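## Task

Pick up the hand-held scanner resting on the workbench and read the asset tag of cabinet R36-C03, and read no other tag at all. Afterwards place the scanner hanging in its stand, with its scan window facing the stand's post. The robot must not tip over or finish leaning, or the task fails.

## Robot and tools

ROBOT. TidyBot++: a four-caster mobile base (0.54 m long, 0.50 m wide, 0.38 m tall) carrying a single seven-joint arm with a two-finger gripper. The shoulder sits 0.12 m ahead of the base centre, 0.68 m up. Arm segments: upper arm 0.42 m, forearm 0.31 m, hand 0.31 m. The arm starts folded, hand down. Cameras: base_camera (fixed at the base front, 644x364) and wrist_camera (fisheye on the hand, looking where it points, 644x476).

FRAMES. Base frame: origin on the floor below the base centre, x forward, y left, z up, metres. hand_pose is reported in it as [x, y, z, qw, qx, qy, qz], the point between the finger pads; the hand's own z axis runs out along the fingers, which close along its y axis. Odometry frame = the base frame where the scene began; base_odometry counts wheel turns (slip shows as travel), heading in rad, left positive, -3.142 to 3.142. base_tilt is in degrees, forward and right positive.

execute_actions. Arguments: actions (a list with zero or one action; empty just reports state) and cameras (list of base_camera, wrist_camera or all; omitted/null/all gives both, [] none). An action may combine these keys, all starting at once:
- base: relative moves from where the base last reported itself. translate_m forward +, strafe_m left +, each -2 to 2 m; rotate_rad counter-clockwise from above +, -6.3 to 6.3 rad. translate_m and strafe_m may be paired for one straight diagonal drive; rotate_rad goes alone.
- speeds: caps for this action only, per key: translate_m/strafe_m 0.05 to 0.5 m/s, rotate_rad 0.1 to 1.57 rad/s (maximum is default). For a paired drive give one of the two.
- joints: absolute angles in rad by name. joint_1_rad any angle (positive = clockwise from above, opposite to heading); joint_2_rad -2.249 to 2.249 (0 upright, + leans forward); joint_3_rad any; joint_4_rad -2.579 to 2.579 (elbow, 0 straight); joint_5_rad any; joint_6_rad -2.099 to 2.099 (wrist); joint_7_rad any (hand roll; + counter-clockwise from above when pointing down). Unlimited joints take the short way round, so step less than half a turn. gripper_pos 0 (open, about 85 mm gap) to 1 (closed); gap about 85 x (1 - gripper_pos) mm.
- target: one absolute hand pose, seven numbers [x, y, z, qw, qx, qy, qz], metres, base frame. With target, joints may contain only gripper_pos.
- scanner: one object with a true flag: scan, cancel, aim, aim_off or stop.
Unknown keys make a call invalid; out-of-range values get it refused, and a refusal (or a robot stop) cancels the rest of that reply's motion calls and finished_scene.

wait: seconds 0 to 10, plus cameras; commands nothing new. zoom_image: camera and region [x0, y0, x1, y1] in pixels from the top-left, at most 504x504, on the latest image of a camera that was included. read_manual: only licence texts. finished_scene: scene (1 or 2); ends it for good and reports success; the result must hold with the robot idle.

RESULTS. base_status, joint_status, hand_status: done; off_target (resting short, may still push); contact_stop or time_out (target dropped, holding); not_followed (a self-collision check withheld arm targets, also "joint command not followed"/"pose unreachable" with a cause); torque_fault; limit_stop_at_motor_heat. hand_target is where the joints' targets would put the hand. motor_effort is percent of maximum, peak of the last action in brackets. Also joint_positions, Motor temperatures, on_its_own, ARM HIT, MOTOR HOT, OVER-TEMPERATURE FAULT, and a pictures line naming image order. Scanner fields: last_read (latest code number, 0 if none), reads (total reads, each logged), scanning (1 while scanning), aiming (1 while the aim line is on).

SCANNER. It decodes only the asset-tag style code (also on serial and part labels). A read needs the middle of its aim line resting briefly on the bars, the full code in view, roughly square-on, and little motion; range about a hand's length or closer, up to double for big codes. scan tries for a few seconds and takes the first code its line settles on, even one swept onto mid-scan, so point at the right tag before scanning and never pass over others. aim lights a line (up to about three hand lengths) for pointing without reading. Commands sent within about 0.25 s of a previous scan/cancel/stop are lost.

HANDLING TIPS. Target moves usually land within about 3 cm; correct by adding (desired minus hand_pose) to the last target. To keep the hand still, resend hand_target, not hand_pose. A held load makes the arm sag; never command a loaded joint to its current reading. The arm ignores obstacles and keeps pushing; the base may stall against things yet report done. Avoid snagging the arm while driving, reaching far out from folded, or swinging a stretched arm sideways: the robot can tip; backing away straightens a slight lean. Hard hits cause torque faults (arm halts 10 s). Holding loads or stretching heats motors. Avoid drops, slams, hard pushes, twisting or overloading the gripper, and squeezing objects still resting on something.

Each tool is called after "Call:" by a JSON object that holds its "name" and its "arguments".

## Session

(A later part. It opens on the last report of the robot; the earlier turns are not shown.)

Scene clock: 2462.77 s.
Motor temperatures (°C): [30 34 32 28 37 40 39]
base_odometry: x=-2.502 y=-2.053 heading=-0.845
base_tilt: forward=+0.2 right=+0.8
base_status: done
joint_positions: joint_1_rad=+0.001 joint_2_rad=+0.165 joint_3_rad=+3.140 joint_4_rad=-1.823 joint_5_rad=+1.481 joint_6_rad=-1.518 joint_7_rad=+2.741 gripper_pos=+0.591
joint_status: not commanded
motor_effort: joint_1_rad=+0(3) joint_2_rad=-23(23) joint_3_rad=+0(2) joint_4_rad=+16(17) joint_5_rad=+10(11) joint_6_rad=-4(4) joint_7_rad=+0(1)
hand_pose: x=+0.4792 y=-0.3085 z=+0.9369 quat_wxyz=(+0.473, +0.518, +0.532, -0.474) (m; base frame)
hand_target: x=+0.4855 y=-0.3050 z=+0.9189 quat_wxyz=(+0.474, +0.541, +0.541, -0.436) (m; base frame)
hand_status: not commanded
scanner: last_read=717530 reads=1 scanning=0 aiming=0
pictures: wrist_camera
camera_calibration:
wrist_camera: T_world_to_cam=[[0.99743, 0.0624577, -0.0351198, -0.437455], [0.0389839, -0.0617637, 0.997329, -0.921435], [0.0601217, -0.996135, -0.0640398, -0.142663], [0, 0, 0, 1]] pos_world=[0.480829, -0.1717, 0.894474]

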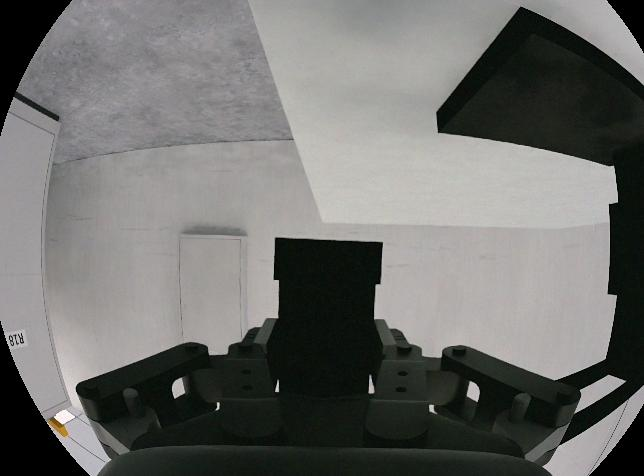

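Call:
{"name": "execute_actions", "arguments": {"actions": [{"base": {"strafe_m": 0.031, "translate_m": 0.05}, "speeds": {"translate_m": 0.15}}], "cameras": ["wrist_camera"]}}

Call:
{"name": "zoom_image", "arguments": {"camera": "wrist_camera", "region": [380, 0, 644, 280]}}

Call:
{"name": "zoom_image", "arguments": {"camera": "wrist_camera", "region": [400, 240, 644, 476]}}

Scene clock: 2518.07 s.
Motor temperatures (°C): [30 34 32 28 37 40 39]
base_odometry: x=-2.445 y=-2.069 heading=-0.844
base_tilt: forward=+0.2 right=+0.7
base_status: done
joint_positions: joint_1_rad=+0.001 joint_2_rad=+0.163 joint_3_rad=+3.140 joint_4_rad=-1.823 joint_5_rad=+1.481 joint_6_rad=-1.518 joint_7_rad=+2.741 gripper_pos=+0.591
joint_status: not commanded
motor_effort: joint_1_rad=+0(3) joint_2_rad=-22(25) joint_3_rad=+0(2) joint_4_rad=+16(18) joint_5_rad=+10(11) joint_6_rad=-4(5) joint_7_rad=+0(0)
hand_pose: x=+0.4786 y=-0.3084 z=+0.9375 quat_wxyz=(+0.474, +0.519, +0.532, -0.473) (m; base frame)
hand_target: x=+0.4855 y=-0.3050 z=+0.9189 quat_wxyz=(+0.474, +0.541, +0.541, -0.436) (m; base frame)
hand_status: not commanded
scanner: last_read=717530 reads=1 scanning=0 aiming=0
pictures: wrist_camera
camera_calibration:
wrist_camera: T_world_to_cam=[[0.997484, 0.0628776, -0.0327356, -0.438991], [0.036659, -0.0622926, 0.997384, -0.92118], [0.060674, -0.996075, -0.0644409, -0.142357], [0, 0, 0, 1]] pos_world=[0.480294, -0.171578, 0.895226]

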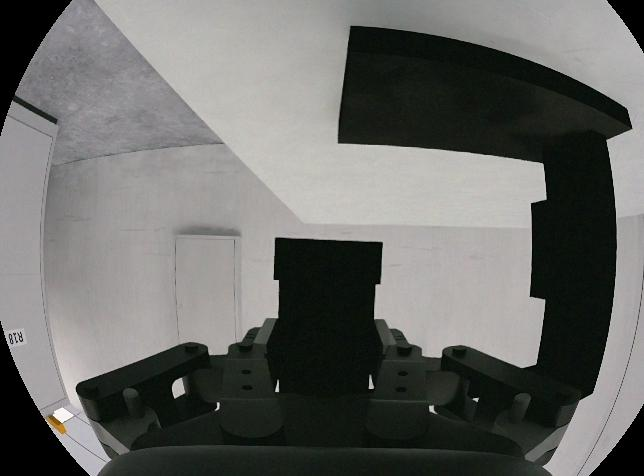

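Scaled by 1.800.

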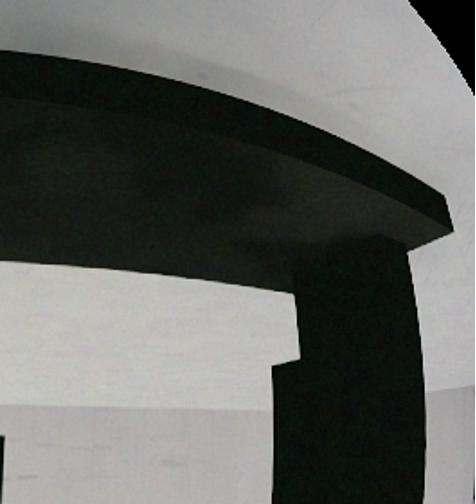

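Scaled by 2.066.

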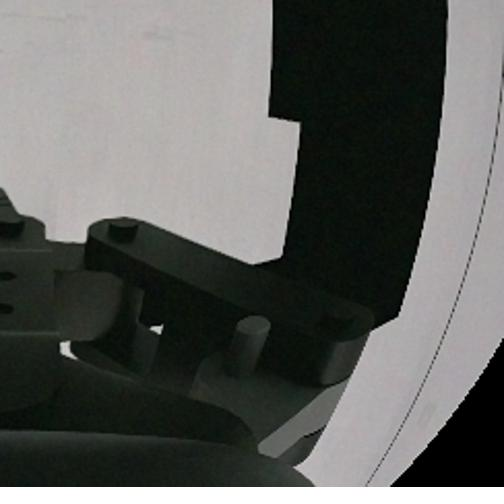

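Call:
{"name": "execute_actions", "arguments": {"actions": [{"base": {"translate_m": 0.0775}, "speeds": {"translate_m": 0.1}}], "cameras": ["wrist_camera"]}}

Call:
{"name": "zoom_image", "arguments": {"camera": "wrist_camera", "region": [200, 0, 644, 440]}}

Scene clock: 2606.27 s.
Motor temperatures (°C): [30 34 32 28 37 40 39]
base_odometry: x=-2.394 y=-2.127 heading=-0.844
base_tilt: forward=+0.3 right=+0.7
base_status: done
joint_positions: joint_1_rad=+0.001 joint_2_rad=+0.161 joint_3_rad=+3.140 joint_4_rad=-1.824 joint_5_rad=+1.480 joint_6_rad=-1.518 joint_7_rad=+2.741 gripper_pos=+0.591
joint_status: not commanded
motor_effort: joint_1_rad=-1(2) joint_2_rad=-23(25) joint_3_rad=+0(1) joint_4_rad=+16(18) joint_5_rad=+11(11) joint_6_rad=-4(5) joint_7_rad=+0(1)
hand_pose: x=+0.4781 y=-0.3084 z=+0.9381 quat_wxyz=(+0.474, +0.519, +0.531, -0.472) (m; base frame)
hand_target: x=+0.4855 y=-0.3050 z=+0.9189 quat_wxyz=(+0.474, +0.541, +0.541, -0.436) (m; base frame)
hand_status: not commanded
scanner: last_read=717530 reads=1 scanning=0 aiming=0
pictures: wrist_camera
camera_calibration:
wrist_camera: T_world_to_cam=[[0.997544, 0.062836, -0.0309598, -0.44013], [0.0348961, -0.0625446, 0.997432, -0.921001], [0.0607383, -0.996062, -0.0645837, -0.142171], [0, 0, 0, 1]] pos_world=[0.479823, -0.171559, 0.895828]

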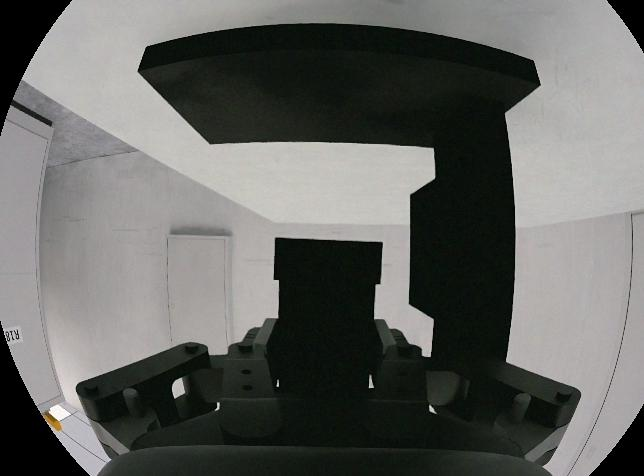

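Scaled by 1.135.

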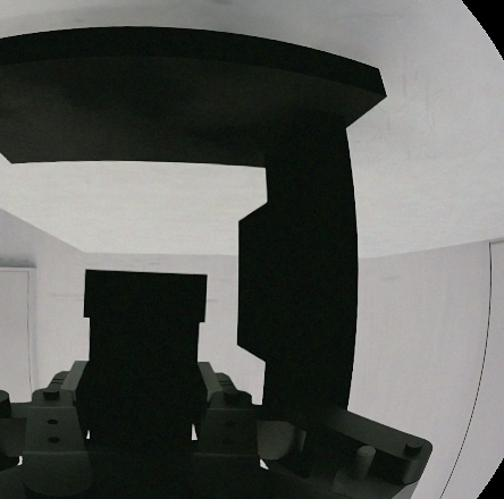

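Call:
{"name": "execute_actions", "arguments": {"actions": [{"joints": {"joint_2_rad": 0.19, "joint_4_rad": -1.88, "joint_7_rad": 2.60}}], "cameras": ["wrist_camera"]}}

Call:
{"name": "zoom_image", "arguments": {"camera": "wrist_camera", "region": [200, 120, 520, 440]}}

Scene clock: 2669.23 s.
Motor temperatures (°C): [30 34 32 28 37 40 39]
base_odometry: x=-2.394 y=-2.127 heading=-0.844
base_tilt: forward=+0.3 right=+0.7
base_status: not commanded
joint_positions: joint_1_rad=+0.001 joint_2_rad=+0.185 joint_3_rad=+3.140 joint_4_rad=-1.880 joint_5_rad=+1.478 joint_6_rad=-1.518 joint_7_rad=+2.639 gripper_pos=+0.591
joint_status: all done
motor_effort: joint_1_rad=+0(1) joint_2_rad=-22(25) joint_3_rad=+0(1) joint_4_rad=+15(17) joint_5_rad=+10(11) joint_6_rad=-5(5) joint_7_rad=+0(1)
hand_pose: x=+0.4740 y=-0.3083 z=+0.9126 quat_wxyz=(+0.476, +0.528, +0.524, -0.469) (m; base frame)
hand_target: x=+0.4825 y=-0.3050 z=+0.8904 quat_wxyz=(+0.472, +0.548, +0.535, -0.436) (m; base frame)
hand_status: not commanded
scanner: last_read=717530 reads=1 scanning=0 aiming=0
pictures: wrist_camera
camera_calibration:
wrist_camera: T_world_to_cam=[[0.998653, 0.050933, -0.00993924, -0.460251], [0.0133047, -0.0661697, 0.99772, -0.886599], [0.0501592, -0.996508, -0.0667582, -0.136633], [0, 0, 0, 1]] pos_world=[0.47828, -0.17138, 0.870882]

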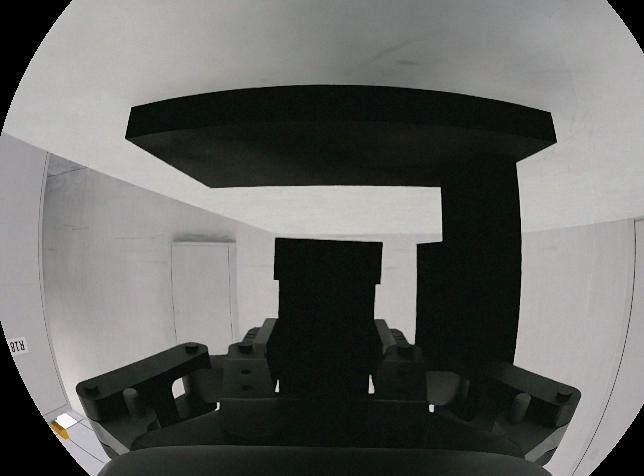

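Scaled by 1.575.

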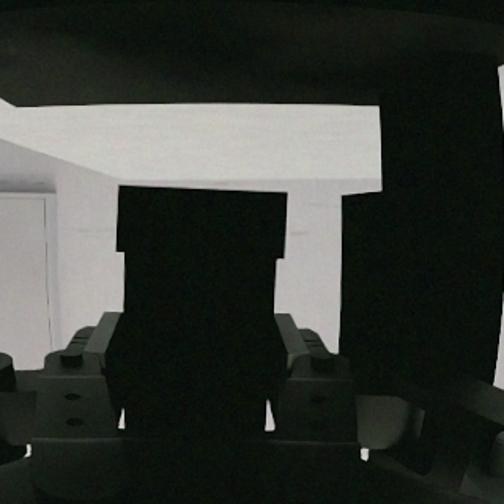

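Call:
{"name": "execute_actions", "arguments": {"actions": [{"joints": {"joint_2_rad": 0.196, "joint_4_rad": -1.895, "joint_7_rad": 2.58}}], "cameras": []}}

Call:
{"name": "execute_actions", "arguments": {"actions": [{"joints": {"joint_2_rad": 0.2, "joint_4_rad": -1.905, "joint_7_rad": 2.566}}], "cameras": ["wrist_camera"]}}

Call:
{"name": "zoom_image", "arguments": {"camera": "wrist_camera", "region": [200, 120, 520, 440]}}

Scene clock: 2688.80 s.
Motor temperatures (°C): [30 34 32 28 37 40 39]
base_odometry: x=-2.394 y=-2.127 heading=-0.844
base_tilt: forward=+0.3 right=+0.6
base_status: not commanded
joint_positions: joint_1_rad=+0.001 joint_2_rad=+0.186 joint_3_rad=+3.140 joint_4_rad=-1.893 joint_5_rad=+1.478 joint_6_rad=-1.518 joint_7_rad=+2.618 gripper_pos=+0.591
joint_status: all done
motor_effort: joint_1_rad=+0(1) joint_2_rad=-23(23) joint_3_rad=+0(1) joint_4_rad=+16(16) joint_5_rad=+10(10) joint_6_rad=-5(5) joint_7_rad=+0(1)
hand_pose: x=+0.4719 y=-0.3083 z=+0.9085 quat_wxyz=(+0.477, +0.530, +0.522, -0.468) (m; base frame)
hand_target: x=+0.4807 y=-0.3050 z=+0.8840 quat_wxyz=(+0.471, +0.549, +0.534, -0.437) (m; base frame)
hand_status: not commanded
scanner: last_read=717530 reads=1 scanning=0 aiming=0
pictures: none
No camera images: "cameras" was empty.

Scene clock: 2689.33 s.
Motor temperatures (°C): [30 34 32 28 37 40 39]
base_odometry: x=-2.394 y=-2.127 heading=-0.844
base_tilt: forward=+0.3 right=+0.7
base_status: not commanded
joint_positions: joint_1_rad=+0.001 joint_2_rad=+0.189 joint_3_rad=+3.140 joint_4_rad=-1.902 joint_5_rad=+1.478 joint_6_rad=-1.518 joint_7_rad=+2.604 gripper_pos=+0.591
joint_status: all done
motor_effort: joint_1_rad=+0(2) joint_2_rad=-23(23) joint_3_rad=+0(1) joint_4_rad=+15(17) joint_5_rad=+10(10) joint_6_rad=-5(5) joint_7_rad=+0(1)
hand_pose: x=+0.4707 y=-0.3083 z=+0.9054 quat_wxyz=(+0.477, +0.531, +0.521, -0.467) (m; base frame)
hand_target: x=+0.4793 y=-0.3050 z=+0.8798 quat_wxyz=(+0.470, +0.550, +0.534, -0.438) (m; base frame)
hand_status: not commanded
scanner: last_read=717530 reads=1 scanning=0 aiming=0
pictures: wrist_camera
camera_calibration:
wrist_camera: T_world_to_cam=[[0.998888, 0.0471489, -0.000240749, -0.467104], [0.00336828, -0.0662648, 0.997796, -0.874716], [0.047029, -0.996687, -0.0663499, -0.135907], [0, 0, 0, 1]] pos_world=[0.475922, -0.171397, 0.863659]

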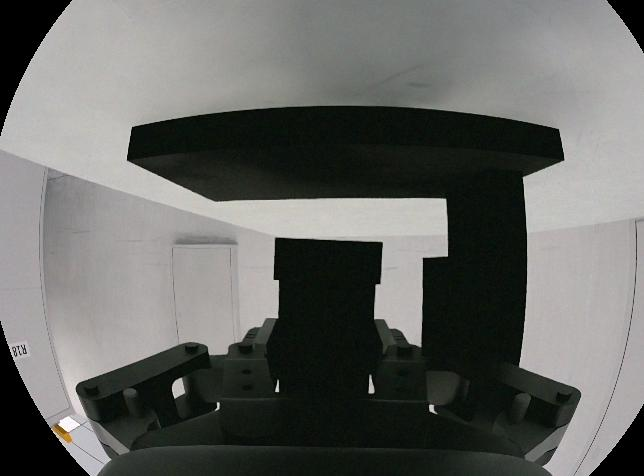

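Scaled by 1.575.

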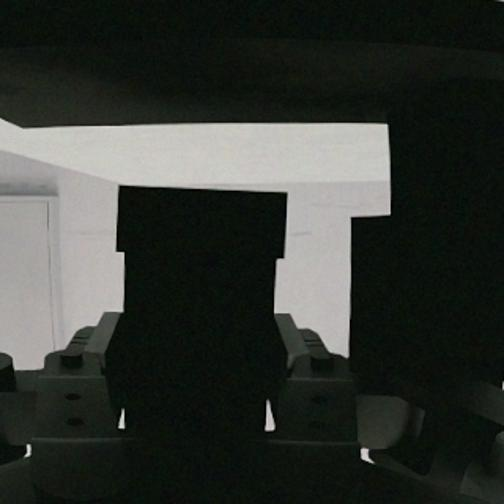

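Call:
{"name": "execute_actions", "arguments": {"actions": [{"joints": {"joint_2_rad": 0.206, "joint_4_rad": -1.913, "joint_7_rad": 2.555}}], "cameras": []}}

Call:
{"name": "execute_actions", "arguments": {"actions": [{"joints": {"joint_2_rad": 0.211, "joint_4_rad": -1.92, "joint_7_rad": 2.545}}], "cameras": ["wrist_camera"]}}

Call:
{"name": "zoom_image", "arguments": {"camera": "wrist_camera", "region": [200, 120, 520, 440]}}

Scene clock: 2700.30 s.
Motor temperatures (°C): [30 34 32 28 37 40 39]
base_odometry: x=-2.394 y=-2.127 heading=-0.844
base_tilt: forward=+0.2 right=+0.7
base_status: not commanded
joint_positions: joint_1_rad=+0.001 joint_2_rad=+0.194 joint_3_rad=+3.140 joint_4_rad=-1.909 joint_5_rad=+1.478 joint_6_rad=-1.518 joint_7_rad=+2.593 gripper_pos=+0.591
joint_status: all done
motor_effort: joint_1_rad=-1(1) joint_2_rad=-23(23) joint_3_rad=+1(1) joint_4_rad=+15(16) joint_5_rad=+10(11) joint_6_rad=-5(5) joint_7_rad=+0(0)
hand_pose: x=+0.4707 y=-0.3083 z=+0.9014 quat_wxyz=(+0.477, +0.531, +0.521, -0.468) (m; base frame)
hand_target: x=+0.4788 y=-0.3050 z=+0.8754 quat_wxyz=(+0.469, +0.550, +0.534, -0.439) (m; base frame)
hand_status: not commanded
scanner: last_read=717530 reads=1 scanning=0 aiming=0
pictures: none
No camera images: "cameras" was empty.

Scene clock: 2700.80 s.
Motor temperatures (°C): [30 34 32 28 37 40 39]
base_odometry: x=-2.394 y=-2.127 heading=-0.844
base_tilt: forward=+0.2 right=+0.7
base_status: not commanded
joint_positions: joint_1_rad=+0.001 joint_2_rad=+0.199 joint_3_rad=+3.140 joint_4_rad=-1.915 joint_5_rad=+1.478 joint_6_rad=-1.518 joint_7_rad=+2.583 gripper_pos=+0.591
joint_status: all done
motor_effort: joint_1_rad=+0(1) joint_2_rad=-23(23) joint_3_rad=+0(1) joint_4_rad=+16(16) joint_5_rad=+10(11) joint_6_rad=-5(5) joint_7_rad=+0(0)
hand_pose: x=+0.4704 y=-0.3083 z=+0.8980 quat_wxyz=(+0.476, +0.531, +0.521, -0.469) (m; base frame)
hand_target: x=+0.4782 y=-0.3050 z=+0.8717 quat_wxyz=(+0.468, +0.550, +0.534, -0.440) (m; base frame)
hand_status: not commanded
scanner: last_read=717530 reads=1 scanning=0 aiming=0
pictures: wrist_camera
camera_calibration:
wrist_camera: T_world_to_cam=[[0.998982, 0.0449449, -0.00393656, -0.464214], [0.00691304, -0.0662629, 0.997778, -0.868982], [0.0445842, -0.996789, -0.0665061, -0.135128], [0, 0, 0, 1]] pos_world=[0.475774, -0.171411, 0.856238]

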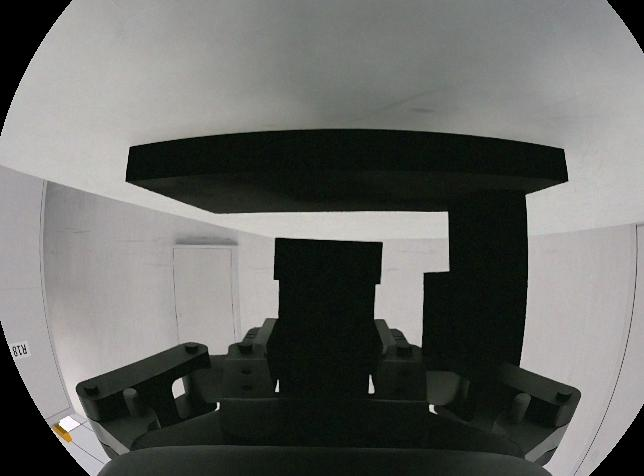

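Scaled by 1.575.

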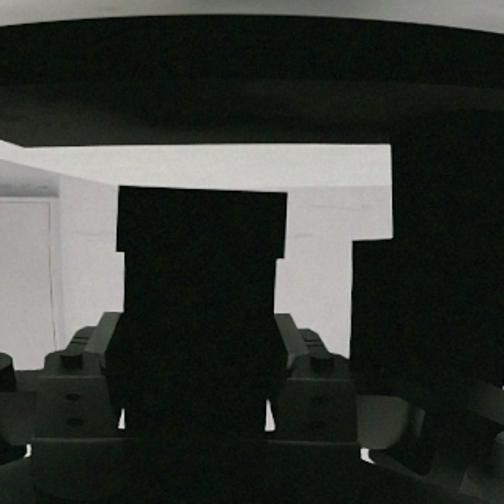

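Call:
{"name": "execute_actions", "arguments": {"actions": [{"joints": {"joint_2_rad": 0.215, "joint_4_rad": -1.929, "joint_7_rad": 2.532}}], "cameras": []}}

Call:
{"name": "execute_actions", "arguments": {"actions": [{"joints": {"joint_2_rad": 0.219, "joint_4_rad": -1.937, "joint_7_rad": 2.52}}], "cameras": ["wrist_camera"]}}

Call:
{"name": "zoom_image", "arguments": {"camera": "wrist_camera", "region": [200, 120, 520, 440]}}

Scene clock: 2714.53 s.
Motor temperatures (°C): [30 34 32 28 37 40 39]
base_odometry: x=-2.394 y=-2.127 heading=-0.844
base_tilt: forward=+0.3 right=+0.7
base_status: not commanded
joint_positions: joint_1_rad=+0.001 joint_2_rad=+0.203 joint_3_rad=+3.140 joint_4_rad=-1.925 joint_5_rad=+1.478 joint_6_rad=-1.518 joint_7_rad=+2.570 gripper_pos=+0.591
joint_status: all done
motor_effort: joint_1_rad=-1(2) joint_2_rad=-23(23) joint_3_rad=+1(1) joint_4_rad=+14(16) joint_5_rad=+10(10) joint_6_rad=-5(6) joint_7_rad=+0(1)
hand_pose: x=+0.4694 y=-0.3083 z=+0.8942 quat_wxyz=(+0.476, +0.532, +0.521, -0.469) (m; base frame)
hand_target: x=+0.4769 y=-0.3050 z=+0.8678 quat_wxyz=(+0.467, +0.550, +0.533, -0.441) (m; base frame)
hand_status: not commanded
scanner: last_read=717530 reads=1 scanning=0 aiming=0
pictures: none
No camera images: "cameras" was empty.

Scene clock: 2715.03 s.
Motor temperatures (°C): [30 34 32 28 37 40 39]
base_odometry: x=-2.394 y=-2.127 heading=-0.844
base_tilt: forward=+0.3 right=+0.7
base_status: not commanded
joint_positions: joint_1_rad=+0.001 joint_2_rad=+0.205 joint_3_rad=+3.140 joint_4_rad=-1.931 joint_5_rad=+1.478 joint_6_rad=-1.518 joint_7_rad=+2.558 gripper_pos=+0.591
joint_status: all done
motor_effort: joint_1_rad=-1(1) joint_2_rad=-21(24) joint_3_rad=+0(1) joint_4_rad=+14(16) joint_5_rad=+7(10) joint_6_rad=-4(5) joint_7_rad=-1(1)
hand_pose: x=+0.4686 y=-0.3083 z=+0.8916 quat_wxyz=(+0.476, +0.533, +0.520, -0.469) (m; base frame)
hand_target: x=+0.4759 y=-0.3050 z=+0.8643 quat_wxyz=(+0.467, +0.551, +0.533, -0.441) (m; base frame)
hand_status: not commanded
scanner: last_read=717530 reads=1 scanning=0 aiming=0
pictures: wrist_camera
camera_calibration:
wrist_camera: T_world_to_cam=[[0.999105, 0.0422761, -0.0012219, -0.465677], [0.00402154, -0.0662013, 0.997798, -0.861243], [0.0421021, -0.99691, -0.0663121, -0.134518], [0, 0, 0, 1]] pos_world=[0.474387, -0.171431, 0.849858]

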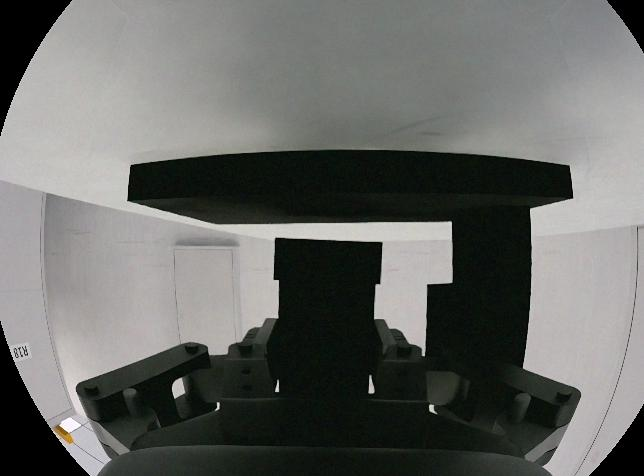

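Scaled by 1.575.

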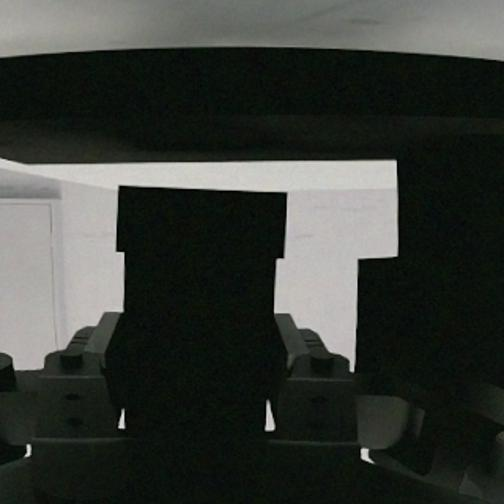

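Call:
{"name": "execute_actions", "arguments": {"actions": [{"joints": {"joint_2_rad": 0.222, "joint_4_rad": -1.941, "joint_7_rad": 2.513}}], "cameras": ["wrist_camera"]}}

Call:
{"name": "zoom_image", "arguments": {"camera": "wrist_camera", "region": [200, 120, 520, 440]}}

Scene clock: 2722.30 s.
Motor temperatures (°C): [30 34 32 28 37 40 39]
base_odometry: x=-2.394 y=-2.127 heading=-0.844
base_tilt: forward=+0.2 right=+0.8
base_status: not commanded
joint_positions: joint_1_rad=+0.001 joint_2_rad=+0.205 joint_3_rad=+3.140 joint_4_rad=-1.931 joint_5_rad=+1.478 joint_6_rad=-1.518 joint_7_rad=+2.554 gripper_pos=+0.591
joint_status: all done
motor_effort: joint_1_rad=+0(1) joint_2_rad=-21(22) joint_3_rad=+0(1) joint_4_rad=+12(14) joint_5_rad=+6(7) joint_6_rad=-4(4) joint_7_rad=-1(1)
hand_pose: x=+0.4686 y=-0.3083 z=+0.8915 quat_wxyz=(+0.477, +0.534, +0.519, -0.468) (m; base frame)
hand_target: x=+0.4755 y=-0.3050 z=+0.8622 quat_wxyz=(+0.467, +0.551, +0.533, -0.442) (m; base frame)
hand_status: not commanded
scanner: last_read=717530 reads=1 scanning=0 aiming=0
pictures: wrist_camera
camera_calibration:
wrist_camera: T_world_to_cam=[[0.999121, 0.0418264, 0.00284928, -0.469459], [-0.000074868, -0.0661838, 0.997807, -0.859297], [0.0419233, -0.99693, -0.0661225, -0.134612], [0, 0, 0, 1]] pos_world=[0.474626, -0.171434, 0.849849]

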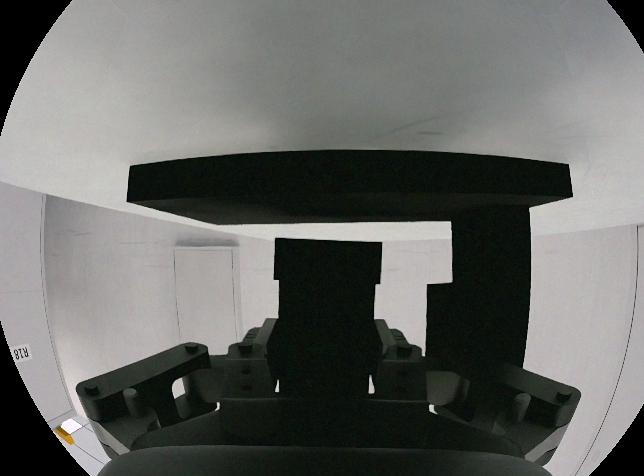

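Scaled by 1.575.

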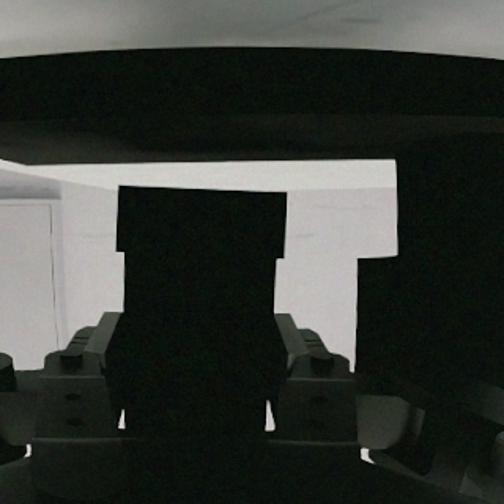

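Call:
{"name": "execute_actions", "arguments": {"actions": [{"joints": {"gripper_pos": 0.45}}], "cameras": ["wrist_camera"]}}

Call:
{"name": "zoom_image", "arguments": {"camera": "wrist_camera", "region": [200, 120, 520, 440]}}

Scene clock: 2742.27 s.
Motor temperatures (°C): [30 34 32 28 37 40 39]
base_odometry: x=-2.394 y=-2.127 heading=-0.844
base_tilt: forward=+0.3 right=+0.7
base_status: not commanded
joint_positions: joint_1_rad=+0.001 joint_2_rad=+0.205 joint_3_rad=+3.140 joint_4_rad=-1.933 joint_5_rad=+1.477 joint_6_rad=-1.518 joint_7_rad=+2.551 gripper_pos=+0.450
joint_status: all done
motor_effort: joint_1_rad=+0(2) joint_2_rad=-21(21) joint_3_rad=+1(1) joint_4_rad=+14(15) joint_5_rad=+8(9) joint_6_rad=-4(4) joint_7_rad=+0(1)
hand_pose: x=+0.4682 y=-0.3083 z=+0.8909 quat_wxyz=(+0.477, +0.534, +0.518, -0.467) (m; base frame)
hand_target: x=+0.4755 y=-0.3050 z=+0.8622 quat_wxyz=(+0.467, +0.551, +0.533, -0.442) (m; base frame)
hand_status: not commanded
scanner: last_read=717530 reads=1 scanning=0 aiming=0
pictures: wrist_camera
camera_calibration:
wrist_camera: T_world_to_cam=[[0.99915, 0.0410033, 0.00425975, -0.470558], [-0.00150465, -0.0669896, 0.997753, -0.858205], [0.0411965, -0.996911, -0.066871, -0.133593], [0, 0, 0, 1]] pos_world=[0.47437, -0.171377, 0.849347]

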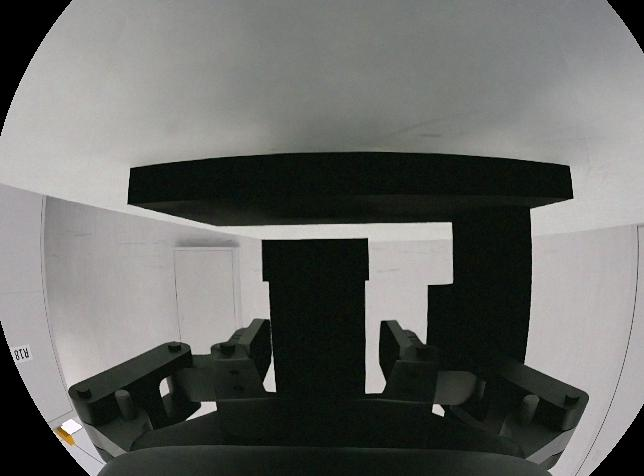

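Scaled by 1.575.

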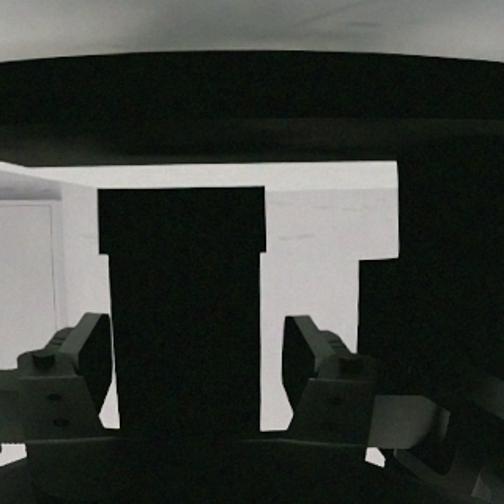

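Call:
{"name": "execute_actions", "arguments": {"actions": [{"joints": {"gripper_pos": 0.33}}], "cameras": ["wrist_camera"]}}

Call:
{"name": "zoom_image", "arguments": {"camera": "wrist_camera", "region": [200, 120, 520, 440]}}

Scene clock: 2751.70 s.
Motor temperatures (°C): [30 34 32 28 37 40 39]
base_odometry: x=-2.394 y=-2.127 heading=-0.844
base_tilt: forward=+0.2 right=+0.7
base_status: not commanded
joint_positions: joint_1_rad=+0.001 joint_2_rad=+0.205 joint_3_rad=+3.140 joint_4_rad=-1.933 joint_5_rad=+1.477 joint_6_rad=-1.518 joint_7_rad=+2.551 gripper_pos=+0.330
joint_status: all done
motor_effort: joint_1_rad=+0(1) joint_2_rad=-21(21) joint_3_rad=+0(1) joint_4_rad=+13(14) joint_5_rad=+8(9) joint_6_rad=-4(4) joint_7_rad=+0(0)
hand_pose: x=+0.4682 y=-0.3083 z=+0.8909 quat_wxyz=(+0.477, +0.534, +0.518, -0.467) (m; base frame)
hand_target: x=+0.4755 y=-0.3050 z=+0.8622 quat_wxyz=(+0.467, +0.551, +0.533, -0.442) (m; base frame)
hand_status: not commanded
scanner: last_read=717530 reads=1 scanning=0 aiming=0
pictures: wrist_camera
camera_calibration:
wrist_camera: T_world_to_cam=[[0.99915, 0.0410032, 0.00425992, -0.470558], [-0.00150484, -0.0669895, 0.997753, -0.858205], [0.0411964, -0.996911, -0.0668708, -0.133594], [0, 0, 0, 1]] pos_world=[0.47437, -0.171377, 0.849347]

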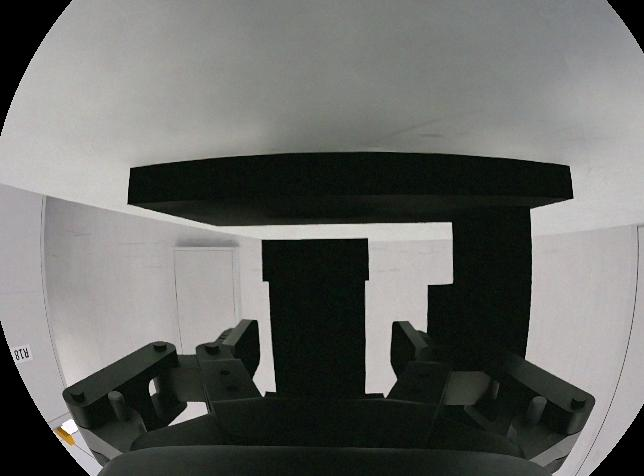

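Scaled by 1.575.

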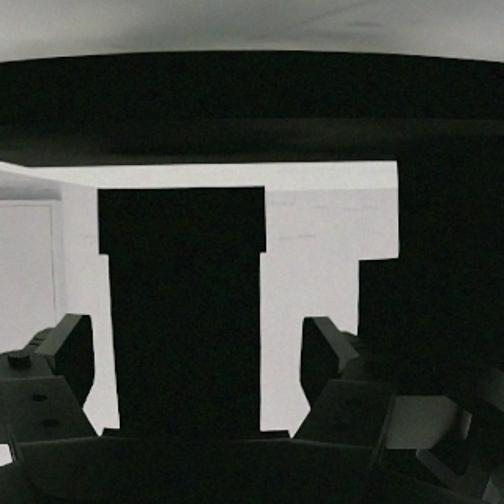

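Call:
{"name": "execute_actions", "arguments": {"actions": [{"base": {"strafe_m": 0.07}, "speeds": {"strafe_m": 0.1}}], "cameras": ["wrist_camera"]}}

Call:
{"name": "zoom_image", "arguments": {"camera": "wrist_camera", "region": [200, 120, 520, 440]}}

Scene clock: 2761.67 s.
Motor temperatures (°C): [30 34 32 28 37 40 39]
base_odometry: x=-2.341 y=-2.081 heading=-0.844
base_tilt: forward=+0.2 right=+0.7
base_status: done
joint_positions: joint_1_rad=+0.001 joint_2_rad=+0.206 joint_3_rad=+3.140 joint_4_rad=-1.933 joint_5_rad=+1.477 joint_6_rad=-1.518 joint_7_rad=+2.551 gripper_pos=+0.330
joint_status: not commanded
motor_effort: joint_1_rad=+0(3) joint_2_rad=-21(22) joint_3_rad=+0(2) joint_4_rad=+14(14) joint_5_rad=+9(9) joint_6_rad=-4(5) joint_7_rad=+0(0)
hand_pose: x=+0.4682 y=-0.3084 z=+0.8908 quat_wxyz=(+0.477, +0.534, +0.518, -0.468) (m; base frame)
hand_target: x=+0.4755 y=-0.3050 z=+0.8622 quat_wxyz=(+0.467, +0.551, +0.533, -0.442) (m; base frame)
hand_status: not commanded
scanner: last_read=717530 reads=1 scanning=0 aiming=0
pictures: wrist_camera
camera_calibration:
wrist_camera: T_world_to_cam=[[0.999157, 0.0408565, 0.00394015, -0.470342], [-0.00119651, -0.0669613, 0.997755, -0.858243], [0.0410287, -0.996919, -0.066856, -0.133584], [0, 0, 0, 1]] pos_world=[0.4744, -0.171425, 0.849238]

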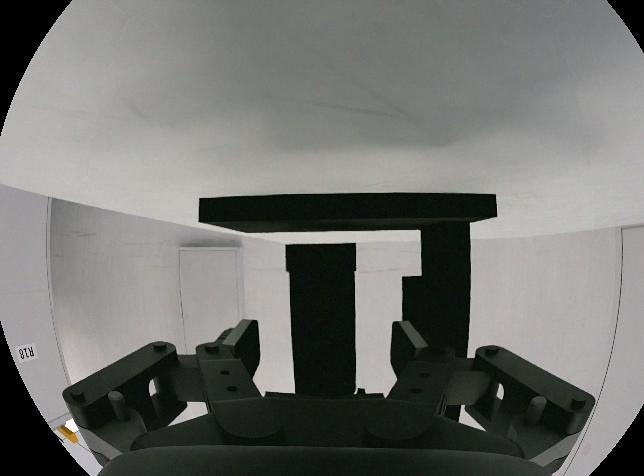

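Scaled by 1.575.

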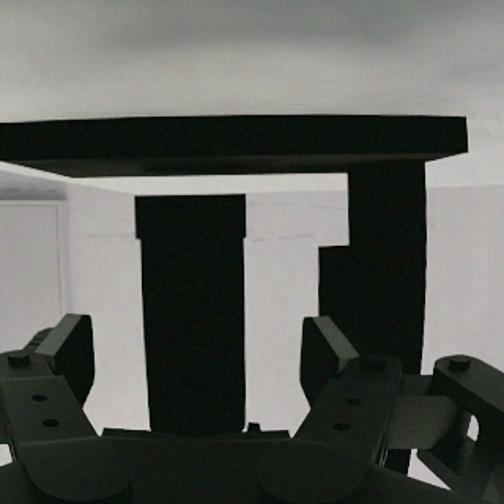

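Call:
{"name": "execute_actions", "arguments": {"actions": [{"base": {"strafe_m": 0.12}, "speeds": {"strafe_m": 0.3}}], "cameras": ["wrist_camera"]}}

Call:
{"name": "zoom_image", "arguments": {"camera": "wrist_camera", "region": [230, 160, 470, 400]}}

Scene clock: 2770.50 s.
Motor temperatures (°C): [30 34 32 28 37 40 39]
base_odometry: x=-2.251 y=-2.001 heading=-0.844
base_tilt: forward=+0.2 right=+0.7
base_status: done
joint_positions: joint_1_rad=-0.002 joint_2_rad=+0.206 joint_3_rad=+3.139 joint_4_rad=-1.933 joint_5_rad=+1.477 joint_6_rad=-1.518 joint_7_rad=+2.551 gripper_pos=+0.330
joint_status: not commanded
motor_effort: joint_1_rad=-1(2) joint_2_rad=-21(22) joint_3_rad=+0(2) joint_4_rad=+14(15) joint_5_rad=+8(9) joint_6_rad=-4(5) joint_7_rad=+0(0)
hand_pose: x=+0.4693 y=-0.3072 z=+0.8907 quat_wxyz=(+0.478, +0.533, +0.519, -0.467) (m; base frame)
hand_target: x=+0.4755 y=-0.3050 z=+0.8622 quat_wxyz=(+0.467, +0.551, +0.533, -0.442) (m; base frame)
hand_status: not commanded
scanner: last_read=717530 reads=1 scanning=0 aiming=0
pictures: wrist_camera
camera_calibration:
wrist_camera: T_world_to_cam=[[0.999011, 0.0443069, 0.00379744, -0.470216], [-0.000813613, -0.0671691, 0.997741, -0.858282], [0.0444619, -0.996757, -0.0670666, -0.133848], [0, 0, 0, 1]] pos_world=[0.475004, -0.17023, 0.849152]

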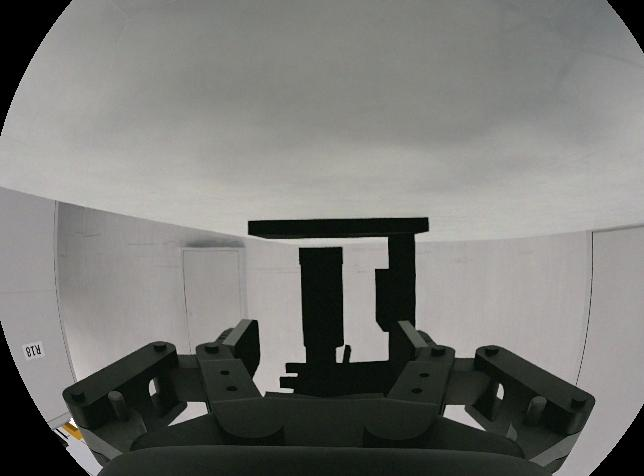

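Scaled by 2.100.

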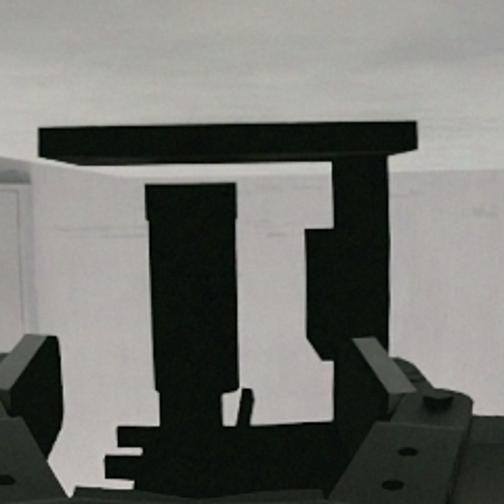

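Call:
{"name": "finished_scene", "arguments": {"scene": 2}}

The scene is finished: the task was done.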